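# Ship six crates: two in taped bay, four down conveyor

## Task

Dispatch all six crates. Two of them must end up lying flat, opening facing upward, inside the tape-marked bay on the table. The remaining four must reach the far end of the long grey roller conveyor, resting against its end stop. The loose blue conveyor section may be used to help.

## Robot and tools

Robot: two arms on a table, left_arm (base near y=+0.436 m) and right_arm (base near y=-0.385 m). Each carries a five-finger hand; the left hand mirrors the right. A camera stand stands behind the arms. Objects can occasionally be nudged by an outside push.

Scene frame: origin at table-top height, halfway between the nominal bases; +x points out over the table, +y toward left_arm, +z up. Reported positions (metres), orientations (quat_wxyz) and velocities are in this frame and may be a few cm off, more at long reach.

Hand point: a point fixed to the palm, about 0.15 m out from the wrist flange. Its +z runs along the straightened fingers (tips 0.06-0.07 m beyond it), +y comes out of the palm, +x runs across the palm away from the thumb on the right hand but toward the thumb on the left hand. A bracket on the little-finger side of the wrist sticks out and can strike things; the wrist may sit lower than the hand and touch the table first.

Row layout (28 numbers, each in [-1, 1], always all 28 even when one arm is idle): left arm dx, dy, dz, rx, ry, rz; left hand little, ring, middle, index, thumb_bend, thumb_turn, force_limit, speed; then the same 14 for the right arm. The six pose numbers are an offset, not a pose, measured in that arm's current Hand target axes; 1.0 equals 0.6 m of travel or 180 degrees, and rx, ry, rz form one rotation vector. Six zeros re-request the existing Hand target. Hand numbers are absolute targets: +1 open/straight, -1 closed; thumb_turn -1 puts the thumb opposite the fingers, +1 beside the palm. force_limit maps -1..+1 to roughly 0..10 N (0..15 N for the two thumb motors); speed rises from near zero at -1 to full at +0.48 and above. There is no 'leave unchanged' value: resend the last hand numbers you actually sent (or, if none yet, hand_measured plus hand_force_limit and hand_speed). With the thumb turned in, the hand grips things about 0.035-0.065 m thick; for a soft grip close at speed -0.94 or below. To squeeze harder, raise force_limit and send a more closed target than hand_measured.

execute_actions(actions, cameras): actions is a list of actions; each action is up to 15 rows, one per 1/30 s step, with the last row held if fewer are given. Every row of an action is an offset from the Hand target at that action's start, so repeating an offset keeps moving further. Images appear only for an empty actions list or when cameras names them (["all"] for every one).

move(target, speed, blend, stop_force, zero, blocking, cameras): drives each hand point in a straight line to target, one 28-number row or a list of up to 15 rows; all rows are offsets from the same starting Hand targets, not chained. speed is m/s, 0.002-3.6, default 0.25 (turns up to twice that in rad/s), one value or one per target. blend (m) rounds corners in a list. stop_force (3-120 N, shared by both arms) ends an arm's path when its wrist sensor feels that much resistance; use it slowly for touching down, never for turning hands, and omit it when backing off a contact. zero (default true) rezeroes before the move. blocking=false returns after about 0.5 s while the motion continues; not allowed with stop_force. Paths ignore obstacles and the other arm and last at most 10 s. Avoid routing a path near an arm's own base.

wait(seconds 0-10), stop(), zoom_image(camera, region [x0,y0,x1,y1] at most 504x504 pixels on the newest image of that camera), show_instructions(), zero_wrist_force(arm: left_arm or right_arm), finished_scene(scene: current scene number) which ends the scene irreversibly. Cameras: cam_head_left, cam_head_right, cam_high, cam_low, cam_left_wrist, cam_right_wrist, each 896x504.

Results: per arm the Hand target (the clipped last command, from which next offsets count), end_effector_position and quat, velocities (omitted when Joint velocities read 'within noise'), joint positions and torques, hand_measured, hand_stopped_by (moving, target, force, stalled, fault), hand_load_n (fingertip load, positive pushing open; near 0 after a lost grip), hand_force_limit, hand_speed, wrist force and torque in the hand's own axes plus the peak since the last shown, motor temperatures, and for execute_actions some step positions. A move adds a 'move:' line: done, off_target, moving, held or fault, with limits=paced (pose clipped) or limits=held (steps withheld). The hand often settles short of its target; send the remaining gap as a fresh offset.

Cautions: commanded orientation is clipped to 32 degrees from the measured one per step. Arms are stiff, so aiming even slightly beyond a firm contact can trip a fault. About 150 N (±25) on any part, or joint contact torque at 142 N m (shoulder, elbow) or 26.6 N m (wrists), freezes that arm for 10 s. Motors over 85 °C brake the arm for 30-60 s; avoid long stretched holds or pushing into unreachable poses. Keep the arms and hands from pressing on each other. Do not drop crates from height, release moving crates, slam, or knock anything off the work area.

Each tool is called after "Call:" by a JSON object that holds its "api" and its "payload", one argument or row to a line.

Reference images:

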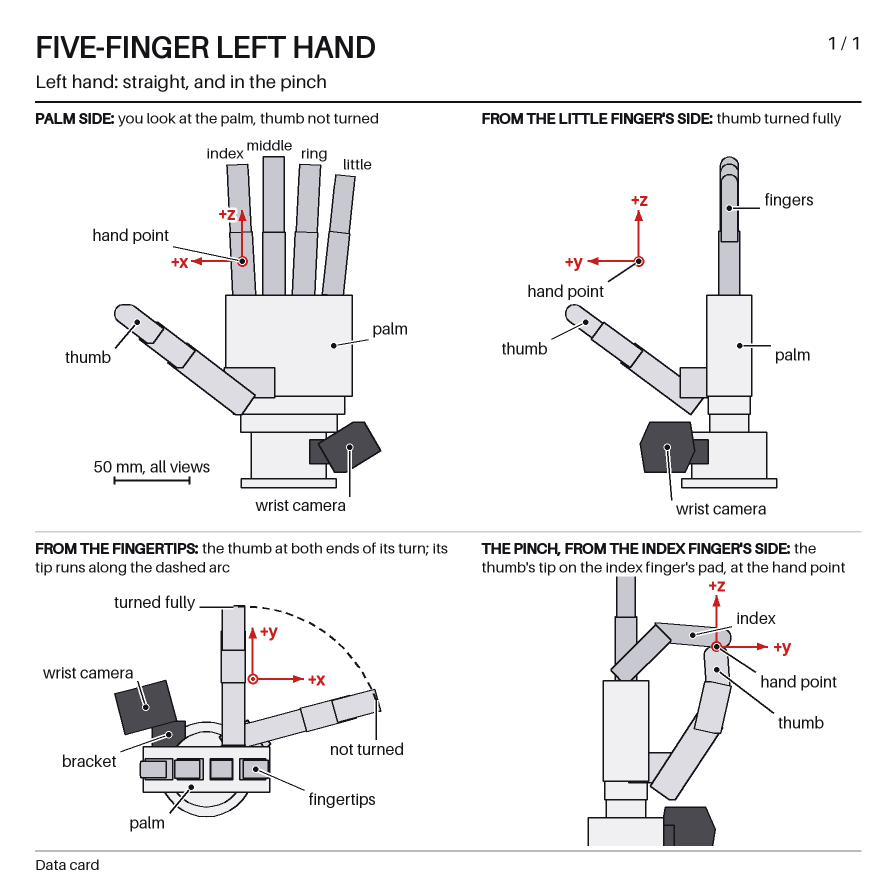

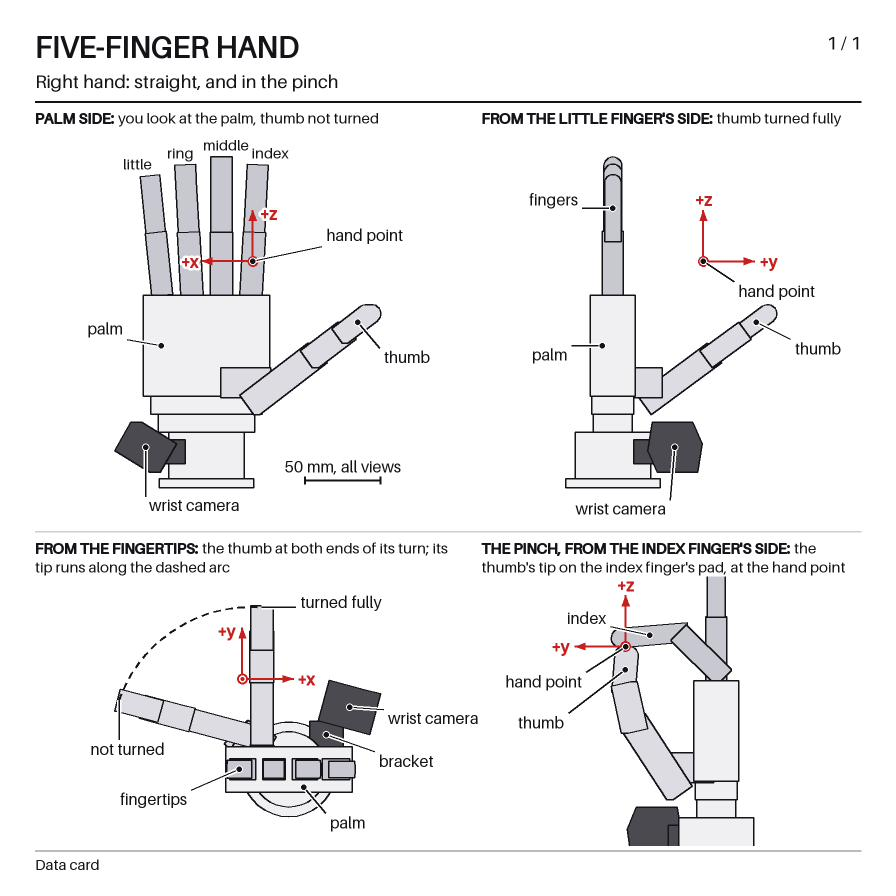

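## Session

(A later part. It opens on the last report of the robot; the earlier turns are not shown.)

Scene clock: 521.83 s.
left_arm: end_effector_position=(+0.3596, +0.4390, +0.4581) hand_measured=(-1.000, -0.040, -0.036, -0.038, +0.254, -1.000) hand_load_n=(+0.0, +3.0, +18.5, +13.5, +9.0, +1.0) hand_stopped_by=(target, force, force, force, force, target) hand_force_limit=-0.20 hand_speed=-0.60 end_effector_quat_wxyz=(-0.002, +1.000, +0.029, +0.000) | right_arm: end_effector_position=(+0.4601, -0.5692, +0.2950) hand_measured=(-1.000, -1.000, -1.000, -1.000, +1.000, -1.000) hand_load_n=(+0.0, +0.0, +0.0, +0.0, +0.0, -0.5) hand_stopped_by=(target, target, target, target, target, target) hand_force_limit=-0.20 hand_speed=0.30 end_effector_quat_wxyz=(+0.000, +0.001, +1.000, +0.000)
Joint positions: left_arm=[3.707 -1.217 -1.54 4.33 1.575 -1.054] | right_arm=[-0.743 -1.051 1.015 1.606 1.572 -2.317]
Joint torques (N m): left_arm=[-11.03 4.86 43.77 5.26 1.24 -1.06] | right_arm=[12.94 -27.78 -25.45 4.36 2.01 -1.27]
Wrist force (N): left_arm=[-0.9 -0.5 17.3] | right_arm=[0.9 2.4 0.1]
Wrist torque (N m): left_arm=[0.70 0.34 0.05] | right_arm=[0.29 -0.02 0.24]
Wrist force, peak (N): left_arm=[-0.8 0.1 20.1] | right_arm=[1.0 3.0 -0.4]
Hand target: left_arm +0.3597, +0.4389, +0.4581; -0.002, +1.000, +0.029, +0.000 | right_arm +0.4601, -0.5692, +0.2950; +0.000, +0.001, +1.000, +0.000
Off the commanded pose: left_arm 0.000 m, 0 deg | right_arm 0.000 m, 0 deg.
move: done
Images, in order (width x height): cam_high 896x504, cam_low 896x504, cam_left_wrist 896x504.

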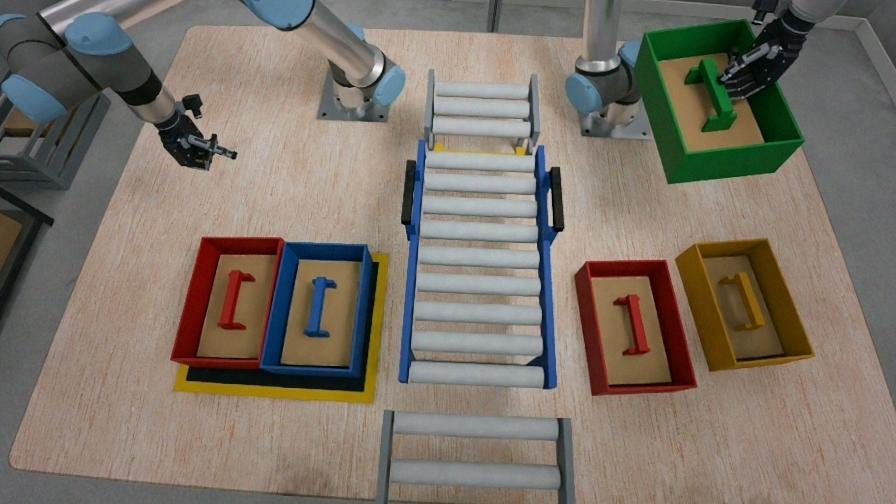

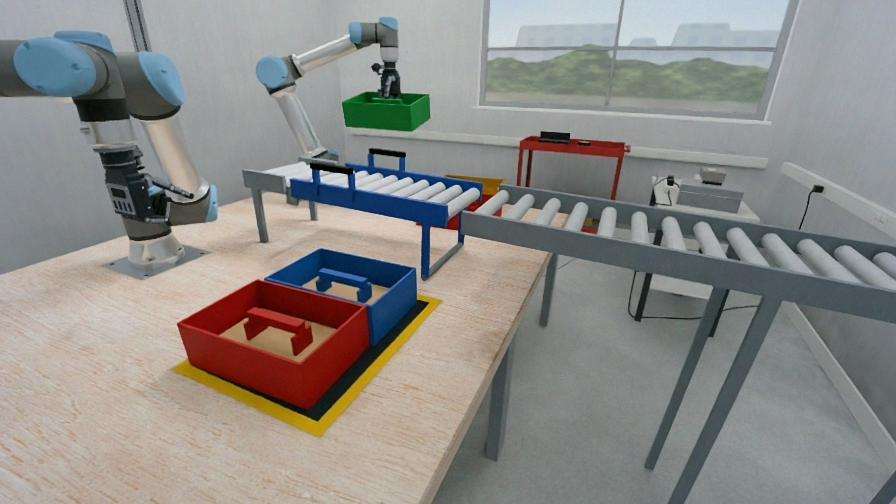

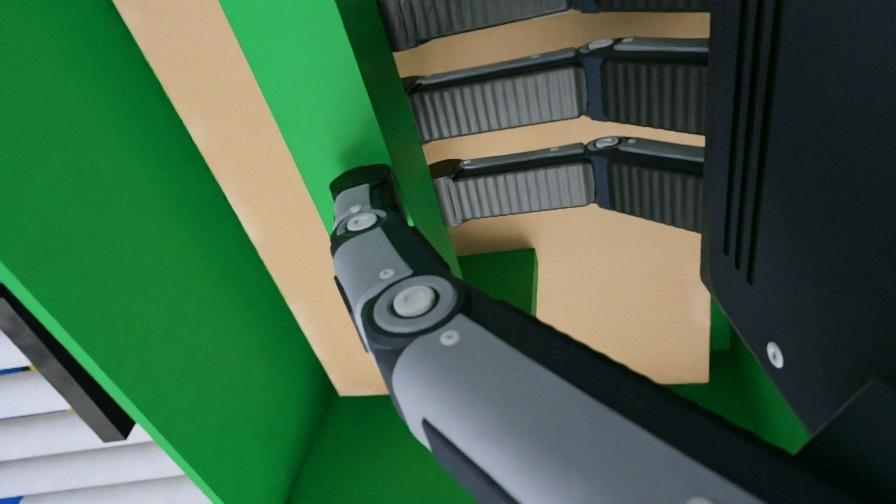

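Call:
{"api": "move", "payload": {
  "target": [-0.2047,0.7169,0.0996,-0.061,0,0.018,-1,-0.6,-0.6,-0.6,-0.55,-1,-0.2,-0.6,0,0,0,0,0,0,-1,-1,-1,-1,1,-1,-0.2,0.3],
  "speed": 0.2,
  "cameras": ["cam_high","cam_low"]
}}

Call:
{"api": "zoom_image", "payload": {
  "camera": "cam_low",
  "region": [220, 60, 400, 220]
}}

Call:
{"api": "zoom_image", "payload": {
  "camera": "cam_high",
  "region": [400, 0, 580, 180]
}}

Scene clock: 527.77 s.
left_arm: end_effector_position=(+0.2623, +0.0027, +0.3963) hand_measured=(-1.000, -0.040, -0.036, -0.038, +0.254, -1.000) hand_load_n=(+0.0, +4.5, +19.0, +12.5, +9.0, +0.0) hand_stopped_by=(target, force, force, force, force, target) hand_force_limit=-0.20 hand_speed=-0.60 end_effector_quat_wxyz=(+0.093, +0.996, +0.001, +0.003) | right_arm: end_effector_position=(+0.4601, -0.5692, +0.2950) hand_measured=(-1.000, -1.000, -1.000, -1.000, +1.000, -1.000) hand_load_n=(+0.0, +0.0, +0.0, +0.0, +0.0, +0.0) hand_stopped_by=(target, target, target, target, target, target) hand_force_limit=-0.20 hand_speed=0.30 end_effector_quat_wxyz=(+0.000, +0.001, +1.000, +0.000)
Joint positions: left_arm=[2.53 -1.325 -1.702 4.708 1.42 -2.183] | right_arm=[-0.743 -1.051 1.015 1.606 1.572 -2.317]
Joint torques (N m): left_arm=[-11.63 18.99 47.69 7.4 0.45 -1.24] | right_arm=[12.34 -28.2 -25.2 4.29 1.89 -1.22]
Wrist force (N): left_arm=[-0.7 -3.8 17.3] | right_arm=[1.3 2.6 0.2]
Wrist torque (N m): left_arm=[0.82 0.27 0.14] | right_arm=[0.31 -0.10 0.27]
Wrist force, peak (N): left_arm=[-2.1 -0.9 17.9] | right_arm=[1.2 2.9 0.3]
Hand target: left_arm +0.2623, +0.0026, +0.3963; +0.093, +0.996, +0.001, +0.003 | right_arm +0.4601, -0.5692, +0.2950; +0.000, +0.001, +1.000, +0.000
Off the commanded pose: left_arm 0.000 m, 0 deg | right_arm 0.000 m, 0 deg.
move: done
Images, in order (width x height): cam_high 896x504, cam_low 896x504.

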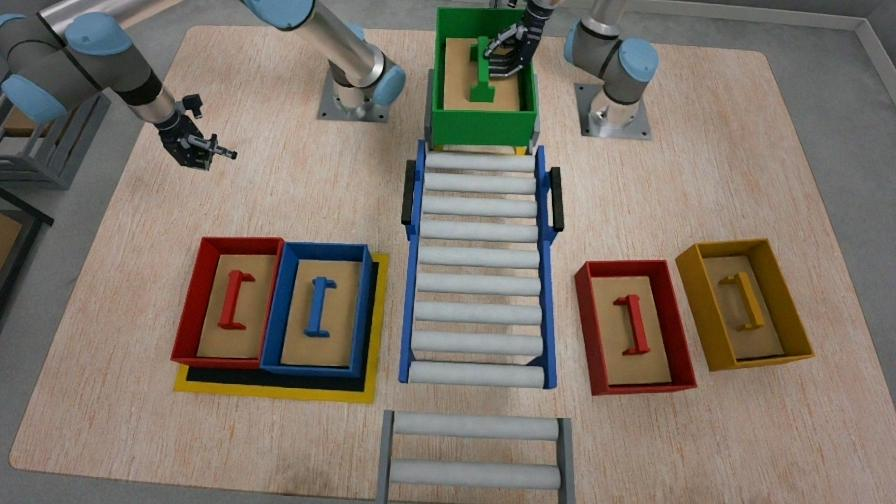

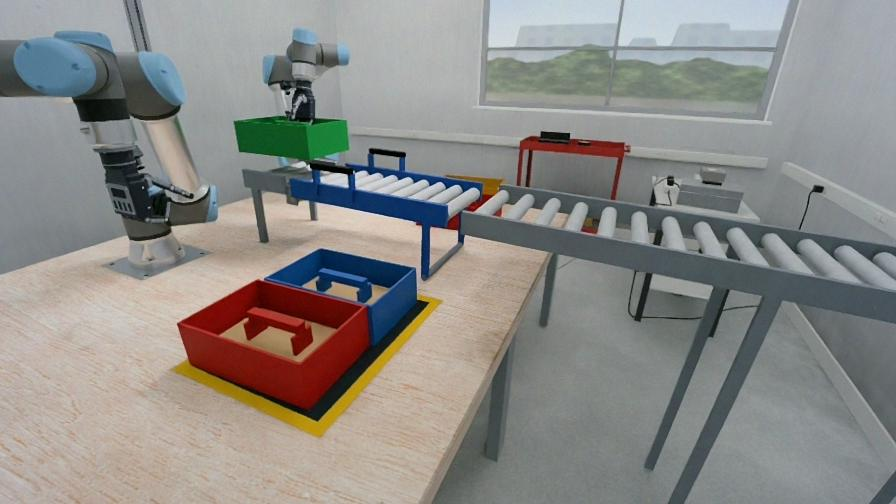

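Scaled by 2.800 from the camera's 896x504 image, which has a finer 1280x720 frame.

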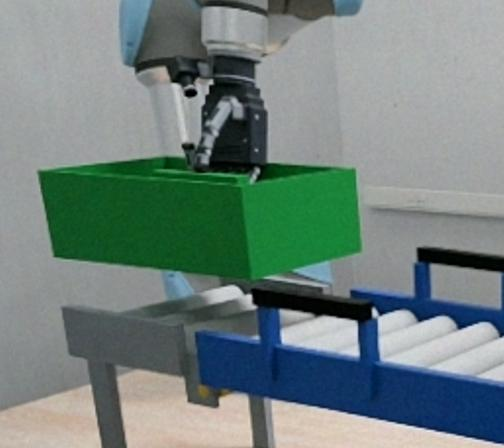

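Scaled by 2.800 from the camera's 896x504 image, which has a finer 1280x720 frame.

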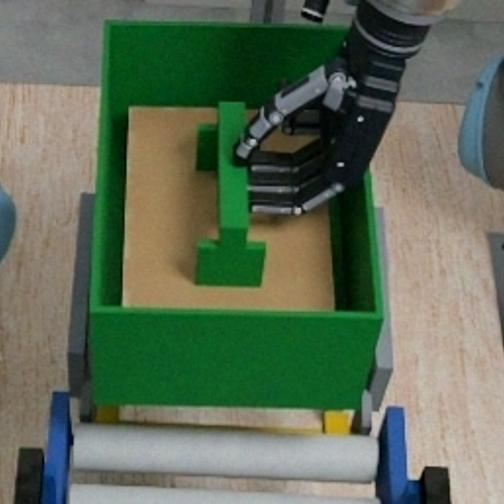

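Call:
{"api": "move", "payload": {
  "target": [
    [0,-0.0295,0.0928,0,0,0,-1,-0.6,-0.6,-0.6,-0.55,-1,-0.2,-0.6,0,0,0,0,0,0,-1,-1,-1,-1,1,-1,-0.2,0.3]
  ],
  "speed": 0.08,
  "stop_force": 14
}}

Call:
{"api": "move", "payload": {
  "target": [0,-0.0056,0.0295,0,0,0,-1,-0.6,-0.6,-0.6,-0.55,-1,-0.2,-0.6,0,0,0,0,0,0,-1,-1,-1,-1,1,-1,-0.2,0.3],
  "speed": 0.03,
  "stop_force": 14,
  "zero": false,
  "cameras": ["cam_high","cam_low"]
}}

Scene clock: 531.43 s.
left_arm: end_effector_position=(+0.2625, +0.0096, +0.3383) hand_measured=(-1.000, -0.040, -0.036, -0.038, +0.254, -1.000) hand_load_n=(+0.0, +3.5, +19.0, +13.5, +8.0, +0.5) hand_stopped_by=(target, force, force, force, force, target) hand_force_limit=-0.20 hand_speed=-0.60 end_effector_quat_wxyz=(+0.093, +0.996, +0.001, +0.003) | right_arm: end_effector_position=(+0.4601, -0.5692, +0.2950) hand_measured=(-1.000, -1.000, -1.000, -1.000, +1.000, -1.000) hand_load_n=(+0.0, +0.0, +0.0, +0.0, +0.0, +0.0) hand_stopped_by=(target, target, target, target, target, target) hand_force_limit=-0.20 hand_speed=0.30 end_effector_quat_wxyz=(+0.000, +0.001, +1.000, +0.000)
Joint positions: left_arm=[2.546 -1.305 -1.864 4.848 1.419 -2.167] | right_arm=[-0.743 -1.051 1.015 1.606 1.572 -2.317]
Joint torques (N m): left_arm=[8.85 27.07 21.83 7.44 -4.75 2.05] | right_arm=[12.48 -28.67 -25.21 4.34 1.87 -1.23]
Wrist force (N): left_arm=[-0.9 -3.7 17.0] | right_arm=[0.9 2.7 0.1]
Wrist torque (N m): left_arm=[0.83 0.22 -0.03] | right_arm=[0.33 -0.03 0.26]
Wrist force, peak (N): left_arm=[-1.1 -4.4 18.5] | right_arm=[1.4 2.9 -0.4]
Hand target: left_arm +0.2625, +0.0096, +0.3383; +0.093, +0.996, +0.001, +0.003 | right_arm +0.4601, -0.5692, +0.2950; +0.000, +0.001, +1.000, +0.000
Off the commanded pose: left_arm 0.000 m, 0 deg | right_arm 0.000 m, 0 deg.
move: done

Scene clock: 533.20 s.
left_arm: end_effector_position=(+0.2626, +0.0097, +0.3257) hand_measured=(-1.000, -0.040, -0.036, -0.038, +0.254, -1.000) hand_load_n=(+0.0, +1.5, +15.0, +12.5, +8.5, +2.0) hand_stopped_by=(target, force, force, force, force, target) hand_force_limit=-0.20 hand_speed=-0.60 end_effector_quat_wxyz=(+0.093, +0.996, +0.001, +0.003) | right_arm: end_effector_position=(+0.4601, -0.5692, +0.2950) hand_measured=(-1.000, -1.000, -1.000, -1.000, +1.000, -1.000) hand_load_n=(+0.0, +0.0, +0.5, +0.0, +0.0, +0.0) hand_stopped_by=(target, target, target, target, target, target) hand_force_limit=-0.20 hand_speed=0.30 end_effector_quat_wxyz=(+0.000, +0.001, +1.000, +0.000)
Joint positions: left_arm=[2.546 -1.306 -1.895 4.881 1.419 -2.167] | right_arm=[-0.743 -1.051 1.015 1.606 1.572 -2.317]
Joint torques (N m): left_arm=[-6.37 16.41 41.75 2.06 -1.9 2.1] | right_arm=[12.73 -28.31 -25.17 4.22 1.97 -1.32]
Wrist force (N): left_arm=[-0.1 0.5 6.3] | right_arm=[1.3 2.5 -0.1]
Wrist torque (N m): left_arm=[0.60 0.00 -0.23] | right_arm=[0.32 -0.08 0.27]
Wrist force, peak (N): left_arm=[0.9 -6.1 -17.0] | right_arm=[0.8 3.0 -0.1]
Hand target: left_arm +0.2626, +0.0097, +0.3257; +0.093, +0.996, +0.001, +0.003 (not the last commanded pose) | right_arm +0.4601, -0.5692, +0.2950; +0.000, +0.001, +1.000, +0.000
Off the commanded pose: left_arm 0.005 m, 0 deg | right_arm 0.000 m, 0 deg.
move: contact (left_arm)
Images, in order (width x height): cam_high 896x504, cam_low 896x504.

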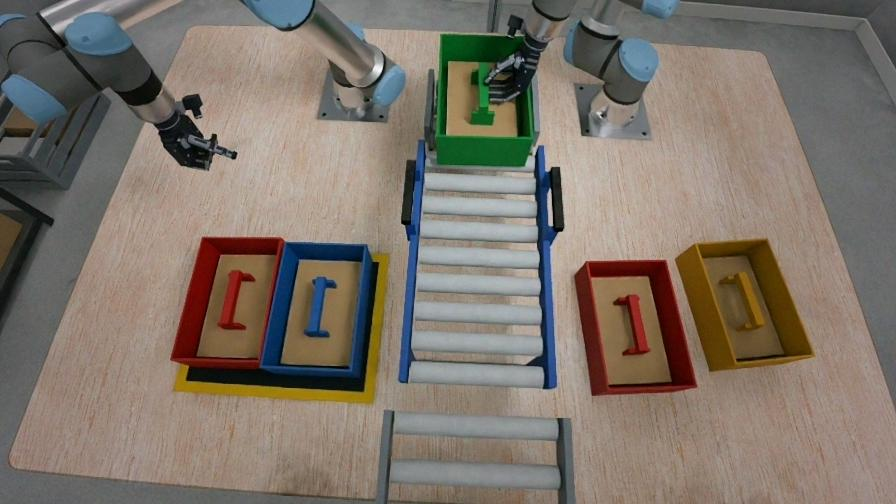

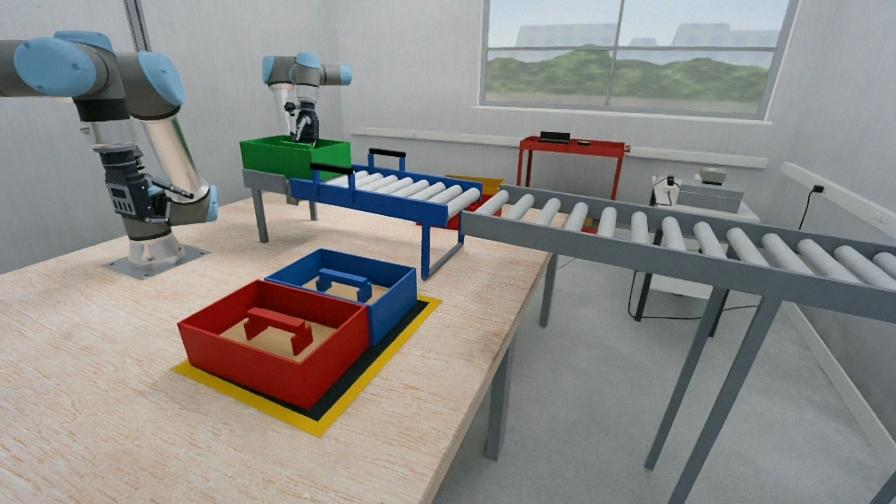

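Call:
{"api": "execute_actions", "payload": {
  "actions": [
    [[0,-0.0006,0.0033,0,0,0,-1,-0.6,-0.6,-0.6,1,-1,-0.2,-0.3,0,0,0,0,0,0,-1,-1,-1,-1,1,-1,-0.2,0.3]],
    [[0,0,0,0,0,0,-1,-0.6,-0.6,-0.6,1,-1,-0.2,-0.3,0,0,0,0,0,0,-1,-1,-1,-1,1,-1,-0.2,0.3]],
    [[0,0,0,0,0,0,-1,0.25,0.25,0.25,1,-1,-0.2,-0.4,0,0,0,0,0,0,-1,-1,-1,-1,1,-1,-0.2,0.3]],
    [[0,0,0,0,0,0,-1,0.25,0.25,0.25,1,-1,-0.2,-0.4,0,0,0,0,0,0,-1,-1,-1,-1,1,-1,-0.2,0.3]]
  ]
}}

Call:
{"api": "move", "payload": {
  "target": [
    [0,-0.035,0,0,0,0,-1,0.25,0.25,0.25,1,-1,-0.2,-0.5,0,0,0,0,0,0,-1,-1,-1,-1,1,-1,-0.2,0.3],
    [0,0.02,-0.23,0,0,0,-1,0.25,0.25,0.25,1,-1,-0.2,-0.5,0,0,0,0,0,0,-1,-1,-1,-1,1,-1,-0.2,0.3]
  ],
  "speed": 0.12,
  "cameras": ["cam_high"]
}}

Scene clock: 536.37 s.
left_arm: end_effector_position=(+0.2626, +0.0096, +0.3237) hand_measured=(-1.000, +0.250, +0.250, +0.250, +1.000, -1.000) hand_load_n=(+0.0, +0.0, +0.0, +0.0, +0.0, +0.0) hand_stopped_by=(target, target, target, target, target, target) hand_force_limit=-0.20 hand_speed=-0.40 end_effector_quat_wxyz=(+0.093, +0.996, +0.001, +0.003) | right_arm: end_effector_position=(+0.4601, -0.5692, +0.2950) hand_measured=(-1.000, -1.000, -1.000, -1.000, +1.000, -1.000) hand_load_n=(+0.0, +0.0, +0.0, +0.0, +0.0, +0.0) hand_stopped_by=(target, target, target, target, target, target) hand_force_limit=-0.20 hand_speed=0.30 end_effector_quat_wxyz=(+0.000, +0.001, +1.000, +0.000)
Joint positions: left_arm=[2.546 -1.307 -1.9 4.886 1.419 -2.167] | right_arm=[-0.743 -1.051 1.015 1.606 1.572 -2.317]
Joint torques (N m): left_arm=[-8.09 5.79 10.03 0.27 1.29 -0.27] | right_arm=[12.21 -27.87 -25.06 4.24 1.9 -1.29]
Wrist force (N): left_arm=[-0.1 4.8 -2.3] | right_arm=[0.8 2.3 0.1]
Wrist torque (N m): left_arm=[0.79 -0.09 -0.30] | right_arm=[0.27 -0.01 0.23]
Wrist force, peak (N): left_arm=[0.0 0.4 6.8] | right_arm=[1.0 3.0 0.4]
Hand target: left_arm +0.2626, +0.0096, +0.3237; +0.093, +0.996, +0.001, +0.003 | right_arm +0.4601, -0.5692, +0.2950; +0.000, +0.001, +1.000, +0.000
Off the commanded pose: left_arm 0.000 m, 0 deg | right_arm 0.000 m, 0 deg.
Step readings (end_effector_position of left_arm | right_arm):
0: (+0.2626, +0.0097, +0.3257) | (+0.4601, -0.5692, +0.2950)
1: (+0.2626, +0.0097, +0.3257) | (+0.4601, -0.5692, +0.2950)
2: (+0.2626, +0.0096, +0.3257) | (+0.4601, -0.5692, +0.2950)
4: (+0.2627, +0.0096, +0.3250) | (+0.4601, -0.5692, +0.2950)
8: (+0.2627, +0.0096, +0.3242) | (+0.4601, -0.5692, +0.2950)
15: (+0.2626, +0.0096, +0.3238) | (+0.4601, -0.5692, +0.2950)
16: (+0.2626, +0.0096, +0.3237) | (+0.4601, -0.5692, +0.2950)
17: (+0.2626, +0.0096, +0.3237) | (+0.4601, -0.5692, +0.2950)
19: (+0.2626, +0.0096, +0.3237) | (+0.4601, -0.5692, +0.2950)
23: (+0.2626, +0.0096, +0.3237) | (+0.4601, -0.5692, +0.2950)
30: (+0.2626, +0.0096, +0.3237) | (+0.4601, -0.5692, +0.2950)
31: (+0.2626, +0.0096, +0.3237) | (+0.4601, -0.5692, +0.2950)
32: (+0.2626, +0.0096, +0.3237) | (+0.4601, -0.5692, +0.2950)
34: (+0.2626, +0.0096, +0.3237) | (+0.4601, -0.5692, +0.2950)
38: (+0.2626, +0.0096, +0.3237) | (+0.4601, -0.5692, +0.2950)
45: (+0.2626, +0.0096, +0.3237) | (+0.4601, -0.5692, +0.2950)
46: (+0.2626, +0.0096, +0.3237) | (+0.4601, -0.5692, +0.2950)
47: (+0.2626, +0.0096, +0.3237) | (+0.4601, -0.5692, +0.2950)
49: (+0.2626, +0.0096, +0.3237) | (+0.4601, -0.5692, +0.2950)
53: (+0.2626, +0.0096, +0.3237) | (+0.4601, -0.5692, +0.2950)
60: (+0.2626, +0.0096, +0.3237) | (+0.4601, -0.5692, +0.2950)

Scene clock: 538.97 s.
left_arm: end_effector_position=(+0.2618, +0.0235, +0.4614) hand_measured=(-1.000, +0.250, +0.250, +0.250, +1.000, -1.000) hand_load_n=(+0.0, +0.0, +0.0, +0.0, +0.0, +0.0) hand_stopped_by=(target, target, target, target, target, target) hand_force_limit=-0.20 hand_speed=-0.50 end_effector_quat_wxyz=(+0.093, +0.996, +0.001, +0.003) | right_arm: end_effector_position=(+0.4601, -0.5692, +0.2950) hand_measured=(-1.000, -1.000, -1.000, -1.000, +1.000, -1.000) hand_load_n=(+0.0, +0.0, +0.0, +0.0, +0.0, +0.0) hand_stopped_by=(target, target, target, target, target, target) hand_force_limit=-0.20 hand_speed=0.30 end_effector_quat_wxyz=(+0.000, +0.001, +1.000, +0.000)
Joint positions: left_arm=[2.576 -1.315 -1.538 4.527 1.415 -2.137] | right_arm=[-0.743 -1.051 1.015 1.606 1.572 -2.317]
Joint torques (N m): left_arm=[-10.92 4.23 34.23 0.6 2.31 -1.41] | right_arm=[12.29 -28.37 -25.11 4.17 2 -1.22]
Wrist force (N): left_arm=[-0.7 0.9 -1.6] | right_arm=[1.2 2.4 0.2]
Wrist torque (N m): left_arm=[0.59 0.04 0.07] | right_arm=[0.29 -0.07 0.27]
Wrist force, peak (N): left_arm=[0.1 -11.0 6.2] | right_arm=[1.2 2.8 0.4]
Hand target: left_arm +0.2619, +0.0235, +0.4615; +0.093, +0.996, +0.001, +0.003 | right_arm +0.4601, -0.5692, +0.2950; +0.000, +0.001, +1.000, +0.000
Off the commanded pose: left_arm 0.000 m, 0 deg | right_arm 0.000 m, 0 deg.
move: done
Images, in order (width x height): cam_high 896x504.

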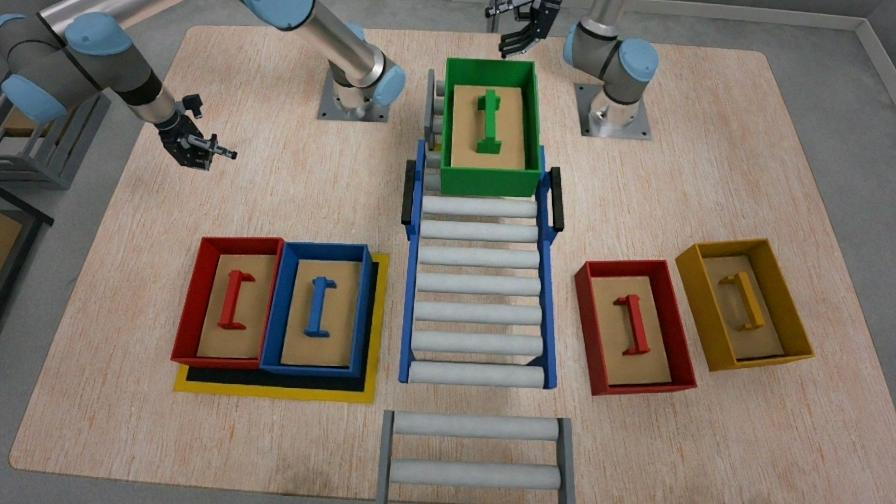

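Call:
{"api": "move", "payload": {
  "target": [0.564,-0.631,0.0543,0.0593,-0.0006,-0.0138,-1,0.25,0.25,0.25,1,-1,-0.2,-0.5,0,0,0,0,0,0,-1,-1,-1,-1,1,-1,-0.2,0.3],
  "speed": 0.25,
  "cameras": ["cam_high","cam_head_left"]
}}

Scene clock: 544.53 s.
left_arm: end_effector_position=(+0.5998, +0.3901, +0.3610) hand_measured=(-1.000, +0.250, +0.250, +0.250, +1.000, -1.000) hand_load_n=(+0.0, +0.5, +0.0, +0.0, +0.0, +0.0) hand_stopped_by=(target, target, target, target, target, target) hand_force_limit=-0.20 hand_speed=-0.50 end_effector_quat_wxyz=(+0.000, +1.000, +0.023, +0.000) | right_arm: end_effector_position=(+0.4601, -0.5692, +0.2950) hand_measured=(-1.000, -1.000, -1.000, -1.000, +1.000, -1.000) hand_load_n=(+0.0, +0.0, +0.0, +0.0, +0.0, +0.0) hand_stopped_by=(target, target, target, target, target, target) hand_force_limit=-0.20 hand_speed=0.30 end_effector_quat_wxyz=(+0.000, +0.001, +1.000, +0.000)
Joint positions: left_arm=[3.387 -1.742 -1.323 4.635 1.57 -1.361] | right_arm=[-0.743 -1.051 1.015 1.606 1.572 -2.317]
Joint torques (N m): left_arm=[9.36 23.44 33.85 0.59 2.9 2.11] | right_arm=[11.32 -28.33 -25.11 4.09 1.93 -1.31]
Wrist force (N): left_arm=[-0.6 0.4 -1.4] | right_arm=[1.2 2.6 0.2]
Wrist torque (N m): left_arm=[0.49 0.04 -0.11] | right_arm=[0.30 -0.07 0.27]
Wrist force, peak (N): left_arm=[-1.5 1.6 -1.7] | right_arm=[1.0 3.2 0.2]
Hand target: left_arm +0.5999, +0.3902, +0.3610; +0.000, +1.000, +0.023, +0.000 | right_arm +0.4601, -0.5692, +0.2950; +0.000, +0.001, +1.000, +0.000
Off the commanded pose: left_arm 0.000 m, 0 deg | right_arm 0.000 m, 0 deg.
move: done
Images, in order (width x height): cam_head_left 896x504, cam_high 896x504.

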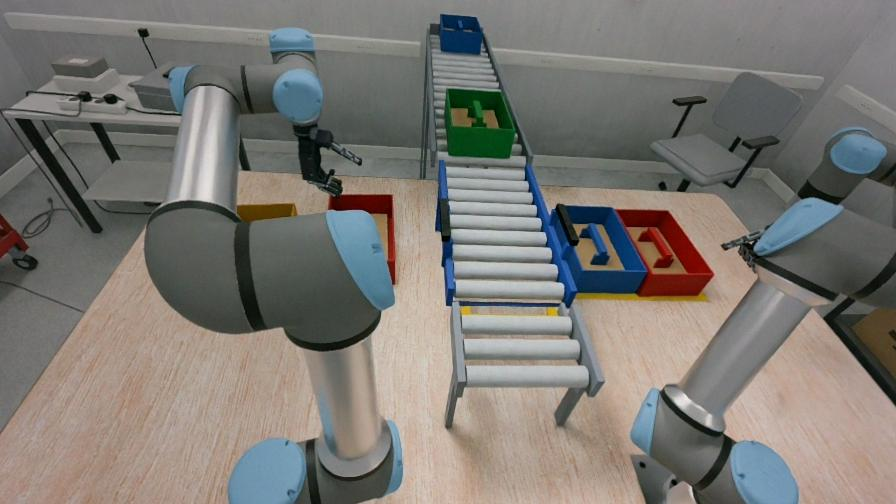

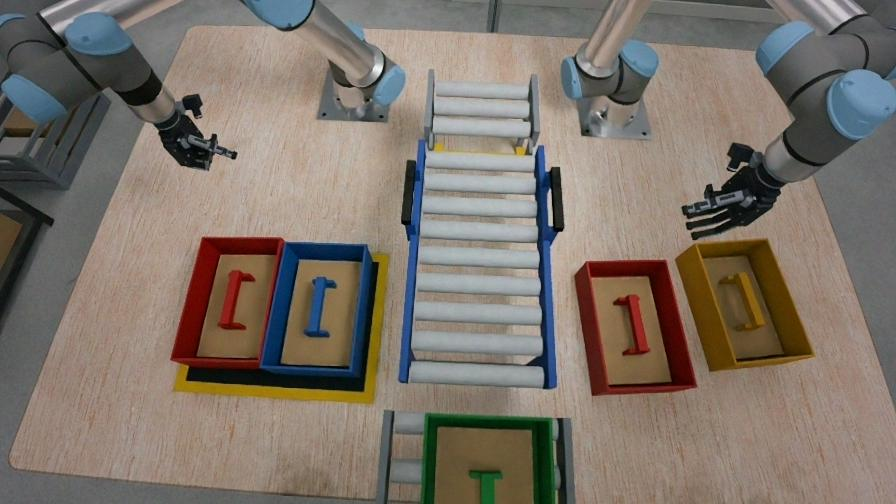

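Call:
{"api": "move", "payload": {
  "target": [
    [0.1002,0,0.2017,0,0,0,-1,0.25,0.25,0.25,1,-1,-0.2,-0.5,0,0,0,0,0,0,-1,-1,-1,-1,1,-1,-0.2,0.3],
    [0.2167,0.0048,0.3333,0,0,0,-1,0.25,0.25,0.25,1,-1,-0.2,-0.5,0,0,0,0,0,0,-1,-1,-1,-1,1,-1,-0.2,0.3]
  ],
  "speed": 0.2,
  "blend": [0.03,0],
  "cameras": ["cam_high","cam_left_wrist"]
}}

Scene clock: 547.20 s.
left_arm: end_effector_position=(+0.7297, +0.3931, +0.1610) hand_measured=(-1.000, +0.250, +0.250, +0.250, +1.000, -1.000) hand_load_n=(-0.5, +0.0, +0.0, +0.0, +0.0, +0.0) hand_stopped_by=(target, target, target, target, target, target) hand_force_limit=-0.20 hand_speed=-0.50 end_effector_quat_wxyz=(+0.000, +1.000, +0.023, +0.000) | right_arm: end_effector_position=(+0.4601, -0.5692, +0.2950) hand_measured=(-1.000, -1.000, -1.000, -1.000, +1.000, -1.000) hand_load_n=(+0.0, +0.0, +0.0, +0.0, +0.0, +0.0) hand_stopped_by=(target, target, target, target, target, target) hand_force_limit=-0.20 hand_speed=0.30 end_effector_quat_wxyz=(+0.000, +0.001, +1.000, +0.000)
Joint positions: left_arm=[3.343 -2.118 -1.319 5.007 1.57 -1.404] | right_arm=[-0.743 -1.051 1.015 1.606 1.572 -2.317]
Joint torques (N m): left_arm=[-11.8 37.96 37.02 3.76 1.55 -1.48] | right_arm=[11.63 -28.56 -24.93 4.11 1.92 -1.32]
Wrist force (N): left_arm=[-0.9 0.6 -1.4] | right_arm=[1.1 2.4 0.1]
Wrist torque (N m): left_arm=[0.51 0.09 0.03] | right_arm=[0.29 -0.06 0.25]
Wrist force, peak (N): left_arm=[-1.1 0.3 -2.2] | right_arm=[1.2 2.9 -0.2]
Hand target: left_arm +0.7298, +0.3931, +0.1609; +0.000, +1.000, +0.023, +0.000 | right_arm +0.4601, -0.5692, +0.2950; +0.000, +0.001, +1.000, +0.000
Off the commanded pose: left_arm 0.000 m, 0 deg | right_arm 0.000 m, 0 deg.
move: done
Images, in order (width x height): cam_high 896x504, cam_left_wrist 896x504.

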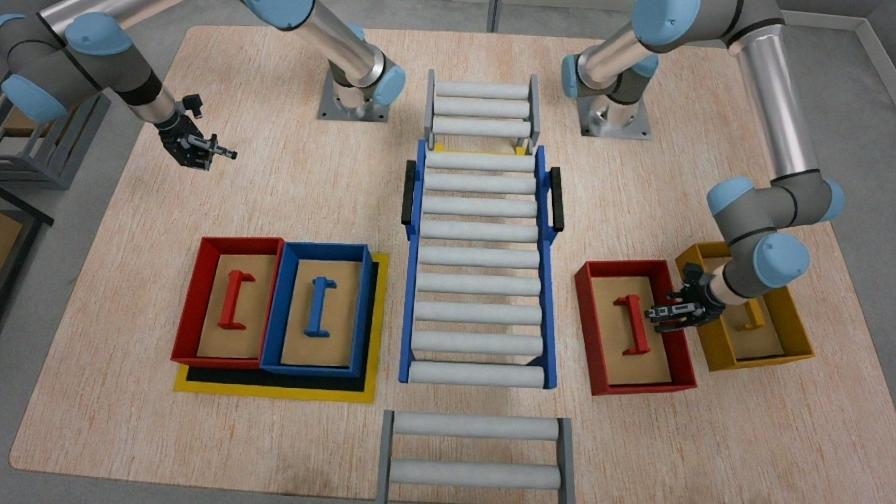

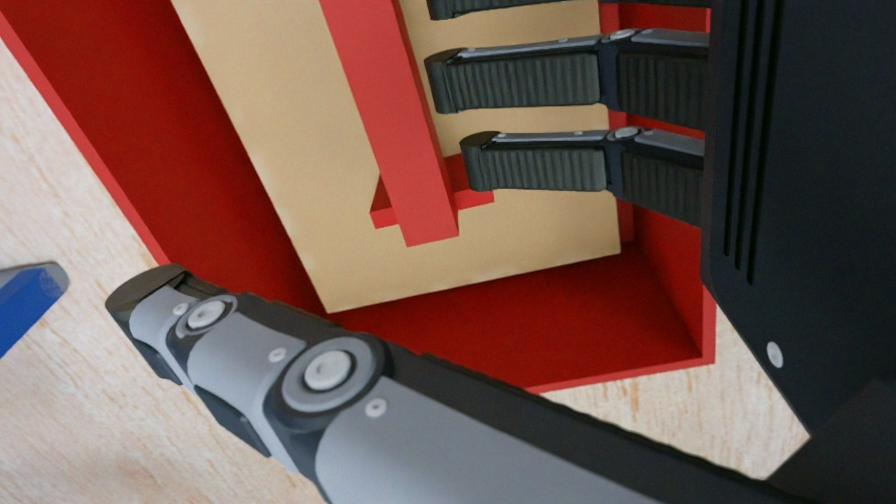

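Call:
{"api": "move", "payload": {
  "target": [
    [-0.0167,-0.014,0.01,0,0,0,-1,0.25,0.25,0.25,1,-1,-0.2,-0.5,0,0,0,0,0,0,-1,-1,-1,-1,1,-1,-0.2,0.3],
    [-0.0167,-0.014,0.1183,0,0,0,-1,0.25,0.25,0.25,1,-1,-0.2,-0.5,0,0,0,0,0,0,-1,-1,-1,-1,1,-1,-0.2,0.3]
  ],
  "speed": 0.05,
  "stop_force": 12,
  "cameras": ["cam_head_right","cam_left_wrist"]
}}

Scene clock: 550.97 s.
left_arm: end_effector_position=(+0.7194, +0.4010, +0.0900) hand_measured=(-1.000, +0.250, +0.250, +0.250, +1.000, -1.000) hand_load_n=(+0.0, +0.0, +0.0, +0.0, +0.0, +0.0) hand_stopped_by=(target, target, target, target, target, target) hand_force_limit=-0.20 hand_speed=-0.50 end_effector_quat_wxyz=(+0.000, +1.000, +0.023, +0.000) | right_arm: end_effector_position=(+0.4601, -0.5692, +0.2950) hand_measured=(-1.000, -1.000, -1.000, -1.000, +1.000, -1.000) hand_load_n=(+0.0, +0.0, +0.0, +0.0, +0.0, +0.0) hand_stopped_by=(target, target, target, target, target, target) hand_force_limit=-0.20 hand_speed=0.30 end_effector_quat_wxyz=(+0.000, +0.001, +1.000, +0.000)
Joint positions: left_arm=[3.358 -2.158 -1.449 5.177 1.57 -1.39] | right_arm=[-0.743 -1.051 1.015 1.606 1.572 -2.317]
Joint torques (N m): left_arm=[1.06 36.01 7.46 3.75 -2.09 -0.87] | right_arm=[11.4 -28.09 -25.45 4.02 1.9 -1.35]
Wrist force (N): left_arm=[-0.6 0.5 -1.3] | right_arm=[0.9 2.7 -0.1]
Wrist torque (N m): left_arm=[0.49 0.03 -0.11] | right_arm=[0.35 -0.02 0.26]
Wrist force, peak (N): left_arm=[-0.8 0.6 -1.9] | right_arm=[1.4 2.9 -0.1]
Hand target: left_arm +0.7194, +0.4010, +0.0900; +0.000, +1.000, +0.023, +0.000 | right_arm +0.4601, -0.5692, +0.2950; +0.000, +0.001, +1.000, +0.000
Off the commanded pose: left_arm 0.000 m, 0 deg | right_arm 0.000 m, 0 deg.
move: done
Images, in order (width x height): cam_head_right 896x504, cam_left_wrist 896x504.

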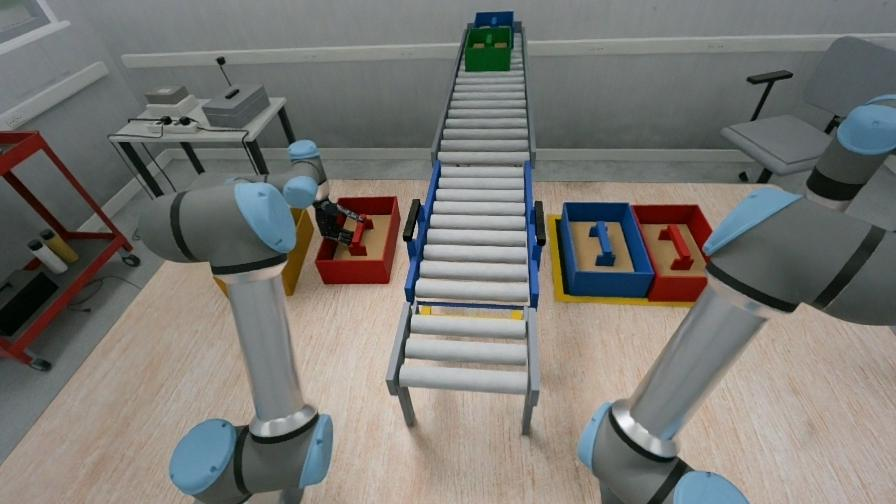

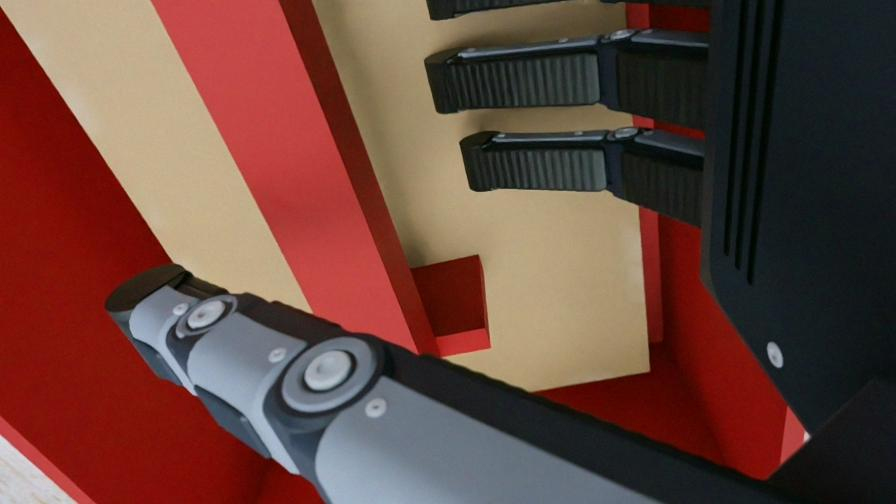

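Call:
{"api": "move", "payload": {
  "target": [0,0.0285,0,0,0,0,-1,0.25,0.25,0.25,1,-1,-0.2,-0.5,0,0,0,0,0,0,-1,-1,-1,-1,1,-1,-0.2,0.3],
  "speed": 0.05,
  "stop_force": 12
}}

Call:
{"api": "execute_actions", "payload": {
  "actions": [
    [[0,0,0,0,0,0,-1,-0.6,-0.6,-0.6,1,-1,-0.3,-0.6,0,0,0,0,0,0,-1,-1,-1,-1,1,-1,-0.2,0.3]],
    [[0,0,0,0,0,0,-1,-0.6,-0.6,-0.6,1,-1,-0.3,-0.6,0,0,0,0,0,0,-1,-1,-1,-1,1,-1,-0.2,0.3]],
    [[0,0,0,0,0,0,-1,-0.6,-0.6,-0.6,-0.5,-1,-0.2,-0.6,0,0,0,0,0,0,-1,-1,-1,-1,1,-1,-0.2,0.3]],
    [[0,0,0,0,0,0,-1,-0.6,-0.6,-0.6,-0.5,-1,-0.2,-0.6,0,0,0,0,0,0,-1,-1,-1,-1,1,-1,-0.2,0.3]]
  ],
  "cameras": ["cam_left_wrist"]
}}

Scene clock: 553.67 s.
left_arm: end_effector_position=(+0.7202, +0.3839, +0.0900) hand_measured=(-1.000, +0.250, +0.250, +0.250, +1.000, -1.000) hand_load_n=(+0.0, +0.0, +0.0, +0.5, +0.0, +0.0) hand_stopped_by=(target, target, target, target, target, target) hand_force_limit=-0.20 hand_speed=-0.50 end_effector_quat_wxyz=(+0.000, +1.000, +0.023, +0.000) | right_arm: end_effector_position=(+0.4601, -0.5692, +0.2950) hand_measured=(-1.000, -1.000, -1.000, -1.000, +1.000, -1.000) hand_load_n=(+0.0, +0.0, +0.0, +0.0, +0.0, +0.0) hand_stopped_by=(target, target, target, target, target, target) hand_force_limit=-0.20 hand_speed=0.30 end_effector_quat_wxyz=(+0.000, +0.001, +1.000, +0.000)
Joint positions: left_arm=[3.333 -2.159 -1.447 5.176 1.57 -1.415] | right_arm=[-0.743 -1.051 1.015 1.606 1.572 -2.317]
Joint torques (N m): left_arm=[-12.55 35.7 34.04 0.61 -0.05 -1.46] | right_arm=[12.04 -28.16 -24.93 4.03 1.93 -1.22]
Wrist force (N): left_arm=[-0.8 0.7 -1.4] | right_arm=[1.0 2.3 -0.1]
Wrist torque (N m): left_arm=[0.52 0.06 0.01] | right_arm=[0.27 -0.04 0.25]
Wrist force, peak (N): left_arm=[-0.7 0.7 -1.7] | right_arm=[1.2 2.8 0.3]
Hand target: left_arm +0.7202, +0.3839, +0.0900; +0.000, +1.000, +0.023, +0.000 | right_arm +0.4601, -0.5692, +0.2950; +0.000, +0.001, +1.000, +0.000
Off the commanded pose: left_arm 0.000 m, 0 deg | right_arm 0.000 m, 0 deg.
move: done

Scene clock: 556.03 s.
left_arm: end_effector_position=(+0.7202, +0.3839, +0.0900) hand_measured=(-1.000, -0.038, -0.038, -0.038, +0.380, -1.000) hand_load_n=(+0.5, +7.5, +9.0, +9.0, +6.0, +0.5) hand_stopped_by=(target, force, force, force, force, target) hand_force_limit=-0.20 hand_speed=-0.60 end_effector_quat_wxyz=(+0.000, +1.000, +0.023, +0.000) | right_arm: end_effector_position=(+0.4601, -0.5692, +0.2950) hand_measured=(-1.000, -1.000, -1.000, -1.000, +1.000, -1.000) hand_load_n=(+0.0, +0.0, +0.5, +0.0, +0.0, +0.0) hand_stopped_by=(target, target, target, target, target, target) hand_force_limit=-0.20 hand_speed=0.30 end_effector_quat_wxyz=(+0.000, +0.001, +1.000, +0.000)
Joint positions: left_arm=[3.333 -2.159 -1.447 5.176 1.57 -1.415] | right_arm=[-0.743 -1.051 1.015 1.606 1.572 -2.317]
Joint torques (N m): left_arm=[2 60.22 31.5 5.34 1.5 1.41] | right_arm=[11.08 -28.78 -25.15 4 1.95 -1.23]
Wrist force (N): left_arm=[-0.8 1.1 15.8] | right_arm=[0.9 2.5 0.2]
Wrist torque (N m): left_arm=[0.55 0.42 0.05] | right_arm=[0.30 -0.03 0.24]
Wrist force, peak (N): left_arm=[2.6 0.3 16.7] | right_arm=[1.1 2.9 -0.1]
Hand target: left_arm +0.7202, +0.3839, +0.0900; +0.000, +1.000, +0.023, +0.000 | right_arm +0.4601, -0.5692, +0.2950; +0.000, +0.001, +1.000, +0.000
Off the commanded pose: left_arm 0.000 m, 0 deg | right_arm 0.000 m, 0 deg.
Step readings (end_effector_position of left_arm | right_arm):
0: (+0.7202, +0.3839, +0.0900) | (+0.4601, -0.5692, +0.2950)
1: (+0.7202, +0.3839, +0.0900) | (+0.4601, -0.5692, +0.2950)
2: (+0.7202, +0.3839, +0.0900) | (+0.4601, -0.5692, +0.2950)
4: (+0.7202, +0.3839, +0.0900) | (+0.4601, -0.5692, +0.2950)
8: (+0.7202, +0.3839, +0.0900) | (+0.4601, -0.5692, +0.2950)
15: (+0.7201, +0.3839, +0.0898) | (+0.4601, -0.5692, +0.2950)
16: (+0.7201, +0.3839, +0.0898) | (+0.4601, -0.5692, +0.2950)
17: (+0.7202, +0.3839, +0.0898) | (+0.4601, -0.5692, +0.2950)
19: (+0.7202, +0.3839, +0.0899) | (+0.4601, -0.5692, +0.2950)
23: (+0.7202, +0.3839, +0.0899) | (+0.4601, -0.5692, +0.2950)
30: (+0.7202, +0.3839, +0.0900) | (+0.4601, -0.5692, +0.2950)
31: (+0.7202, +0.3839, +0.0900) | (+0.4601, -0.5692, +0.2950)
32: (+0.7202, +0.3839, +0.0900) | (+0.4601, -0.5692, +0.2950)
34: (+0.7202, +0.3839, +0.0900) | (+0.4601, -0.5692, +0.2950)
38: (+0.7202, +0.3839, +0.0900) | (+0.4601, -0.5692, +0.2950)
45: (+0.7202, +0.3839, +0.0900) | (+0.4601, -0.5692, +0.2950)
46: (+0.7202, +0.3839, +0.0900) | (+0.4601, -0.5692, +0.2950)
47: (+0.7202, +0.3839, +0.0900) | (+0.4601, -0.5692, +0.2950)
49: (+0.7202, +0.3839, +0.0900) | (+0.4601, -0.5692, +0.2950)
53: (+0.7202, +0.3839, +0.0900) | (+0.4601, -0.5692, +0.2950)
60: (+0.7202, +0.3839, +0.0900) | (+0.4601, -0.5692, +0.2950)
Images, in order (width x height): cam_left_wrist 896x504.

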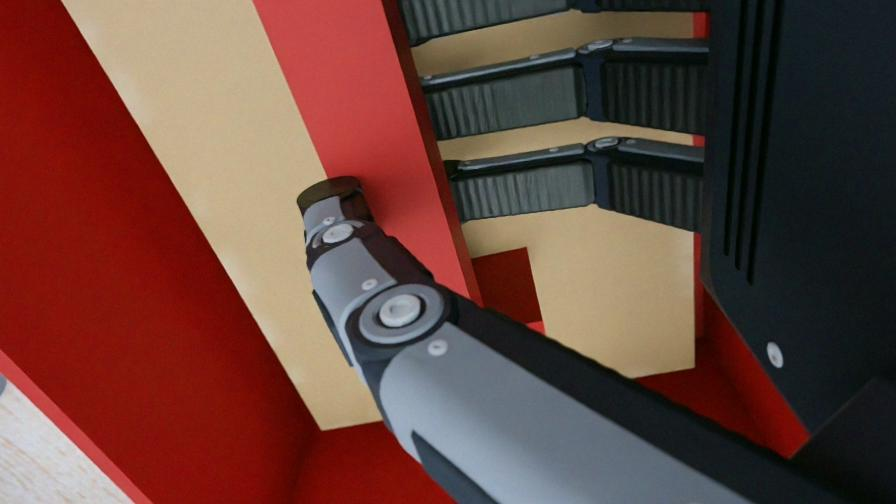

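Call:
{"api": "move", "payload": {
  "target": [
    [0,0,-0.06,0,0,0,-1,-0.6,-0.6,-0.6,-0.55,-1,-0.2,-0.6,0,0,0,0,0,0,-1,-1,-1,-1,1,-1,-0.2,0.3],
    [-0.1998,-0.009,-0.35,0,0,0,-1,-0.6,-0.6,-0.6,-0.55,-1,-0.2,-0.6,0,0,0,0,0,0,-1,-1,-1,-1,1,-1,-0.2,0.3],
    [-0.537,0.0657,-0.6167,0,0,0.007,-1,-0.6,-0.6,-0.6,-0.55,-1,-0.2,-0.6,0,0,0,0,0,0,-1,-1,-1,-1,1,-1,-0.2,0.3]
  ],
  "speed": [0.1,0.2,0.2],
  "blend": [0,0.04,0],
  "cameras": ["cam_high","cam_left_wrist"]
}}

Scene clock: 560.90 s.
left_arm: end_effector_position=(+0.4004, +0.3302, +0.4601) hand_measured=(-1.000, -0.038, -0.038, -0.038, +0.364, -1.000) hand_load_n=(+0.0, +4.0, +8.5, +9.0, +0.0, +0.0) hand_stopped_by=(target, force, force, force, force, target) hand_force_limit=-0.20 hand_speed=-0.60 end_effector_quat_wxyz=(+0.000, +1.000, +0.012, +0.000) | right_arm: end_effector_position=(+0.4601, -0.5692, +0.2950) hand_measured=(-1.000, -1.000, -1.000, -1.000, +1.000, -1.000) hand_load_n=(+0.0, +0.0, +0.0, +0.0, +0.0, +0.0) hand_stopped_by=(target, target, target, target, target, target) hand_force_limit=-0.20 hand_speed=0.30 end_effector_quat_wxyz=(+0.000, +0.001, +1.000, +0.000)
Joint positions: left_arm=[3.366 -1.314 -1.471 4.355 1.57 -1.36] | right_arm=[-0.743 -1.051 1.015 1.606 1.572 -2.317]
Joint torques (N m): left_arm=[9.09 23.9 41.69 2.35 -3.36 2.27] | right_arm=[10.98 -28.74 -24.79 4 1.91 -1.27]
Wrist force (N): left_arm=[0.0 0.8 16.9] | right_arm=[1.2 2.8 -0.2]
Wrist torque (N m): left_arm=[0.63 0.23 -0.08] | right_arm=[0.36 -0.07 0.27]
Wrist force, peak (N): left_arm=[0.8 0.4 19.7] | right_arm=[1.2 3.3 0.3]
Hand target: left_arm +0.4003, +0.3302, +0.4602; +0.000, +1.000, +0.012, +0.000 | right_arm +0.4601, -0.5692, +0.2950; +0.000, +0.001, +1.000, +0.000
Off the commanded pose: left_arm 0.000 m, 0 deg | right_arm 0.000 m, 0 deg.
move: done
Images, in order (width x height): cam_high 896x504, cam_left_wrist 896x504.

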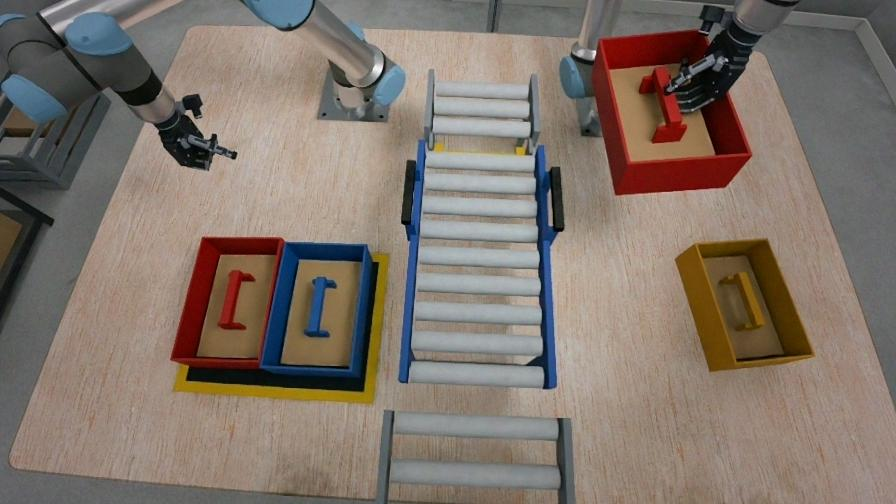

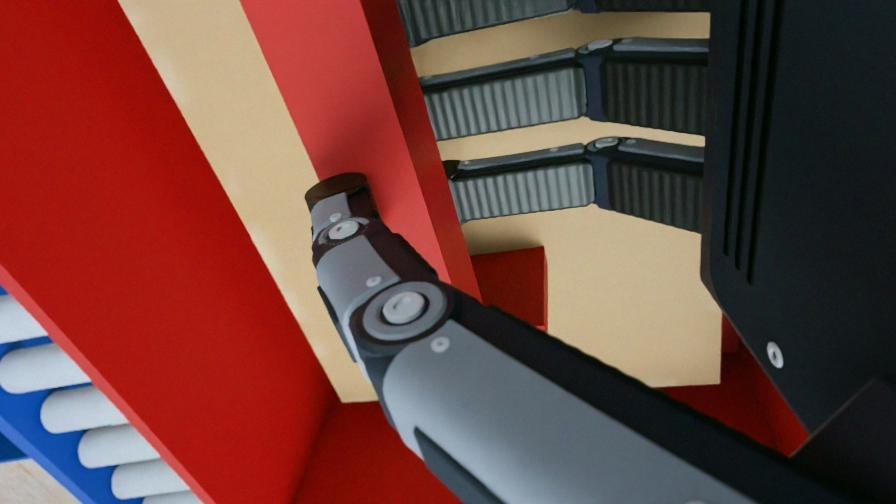

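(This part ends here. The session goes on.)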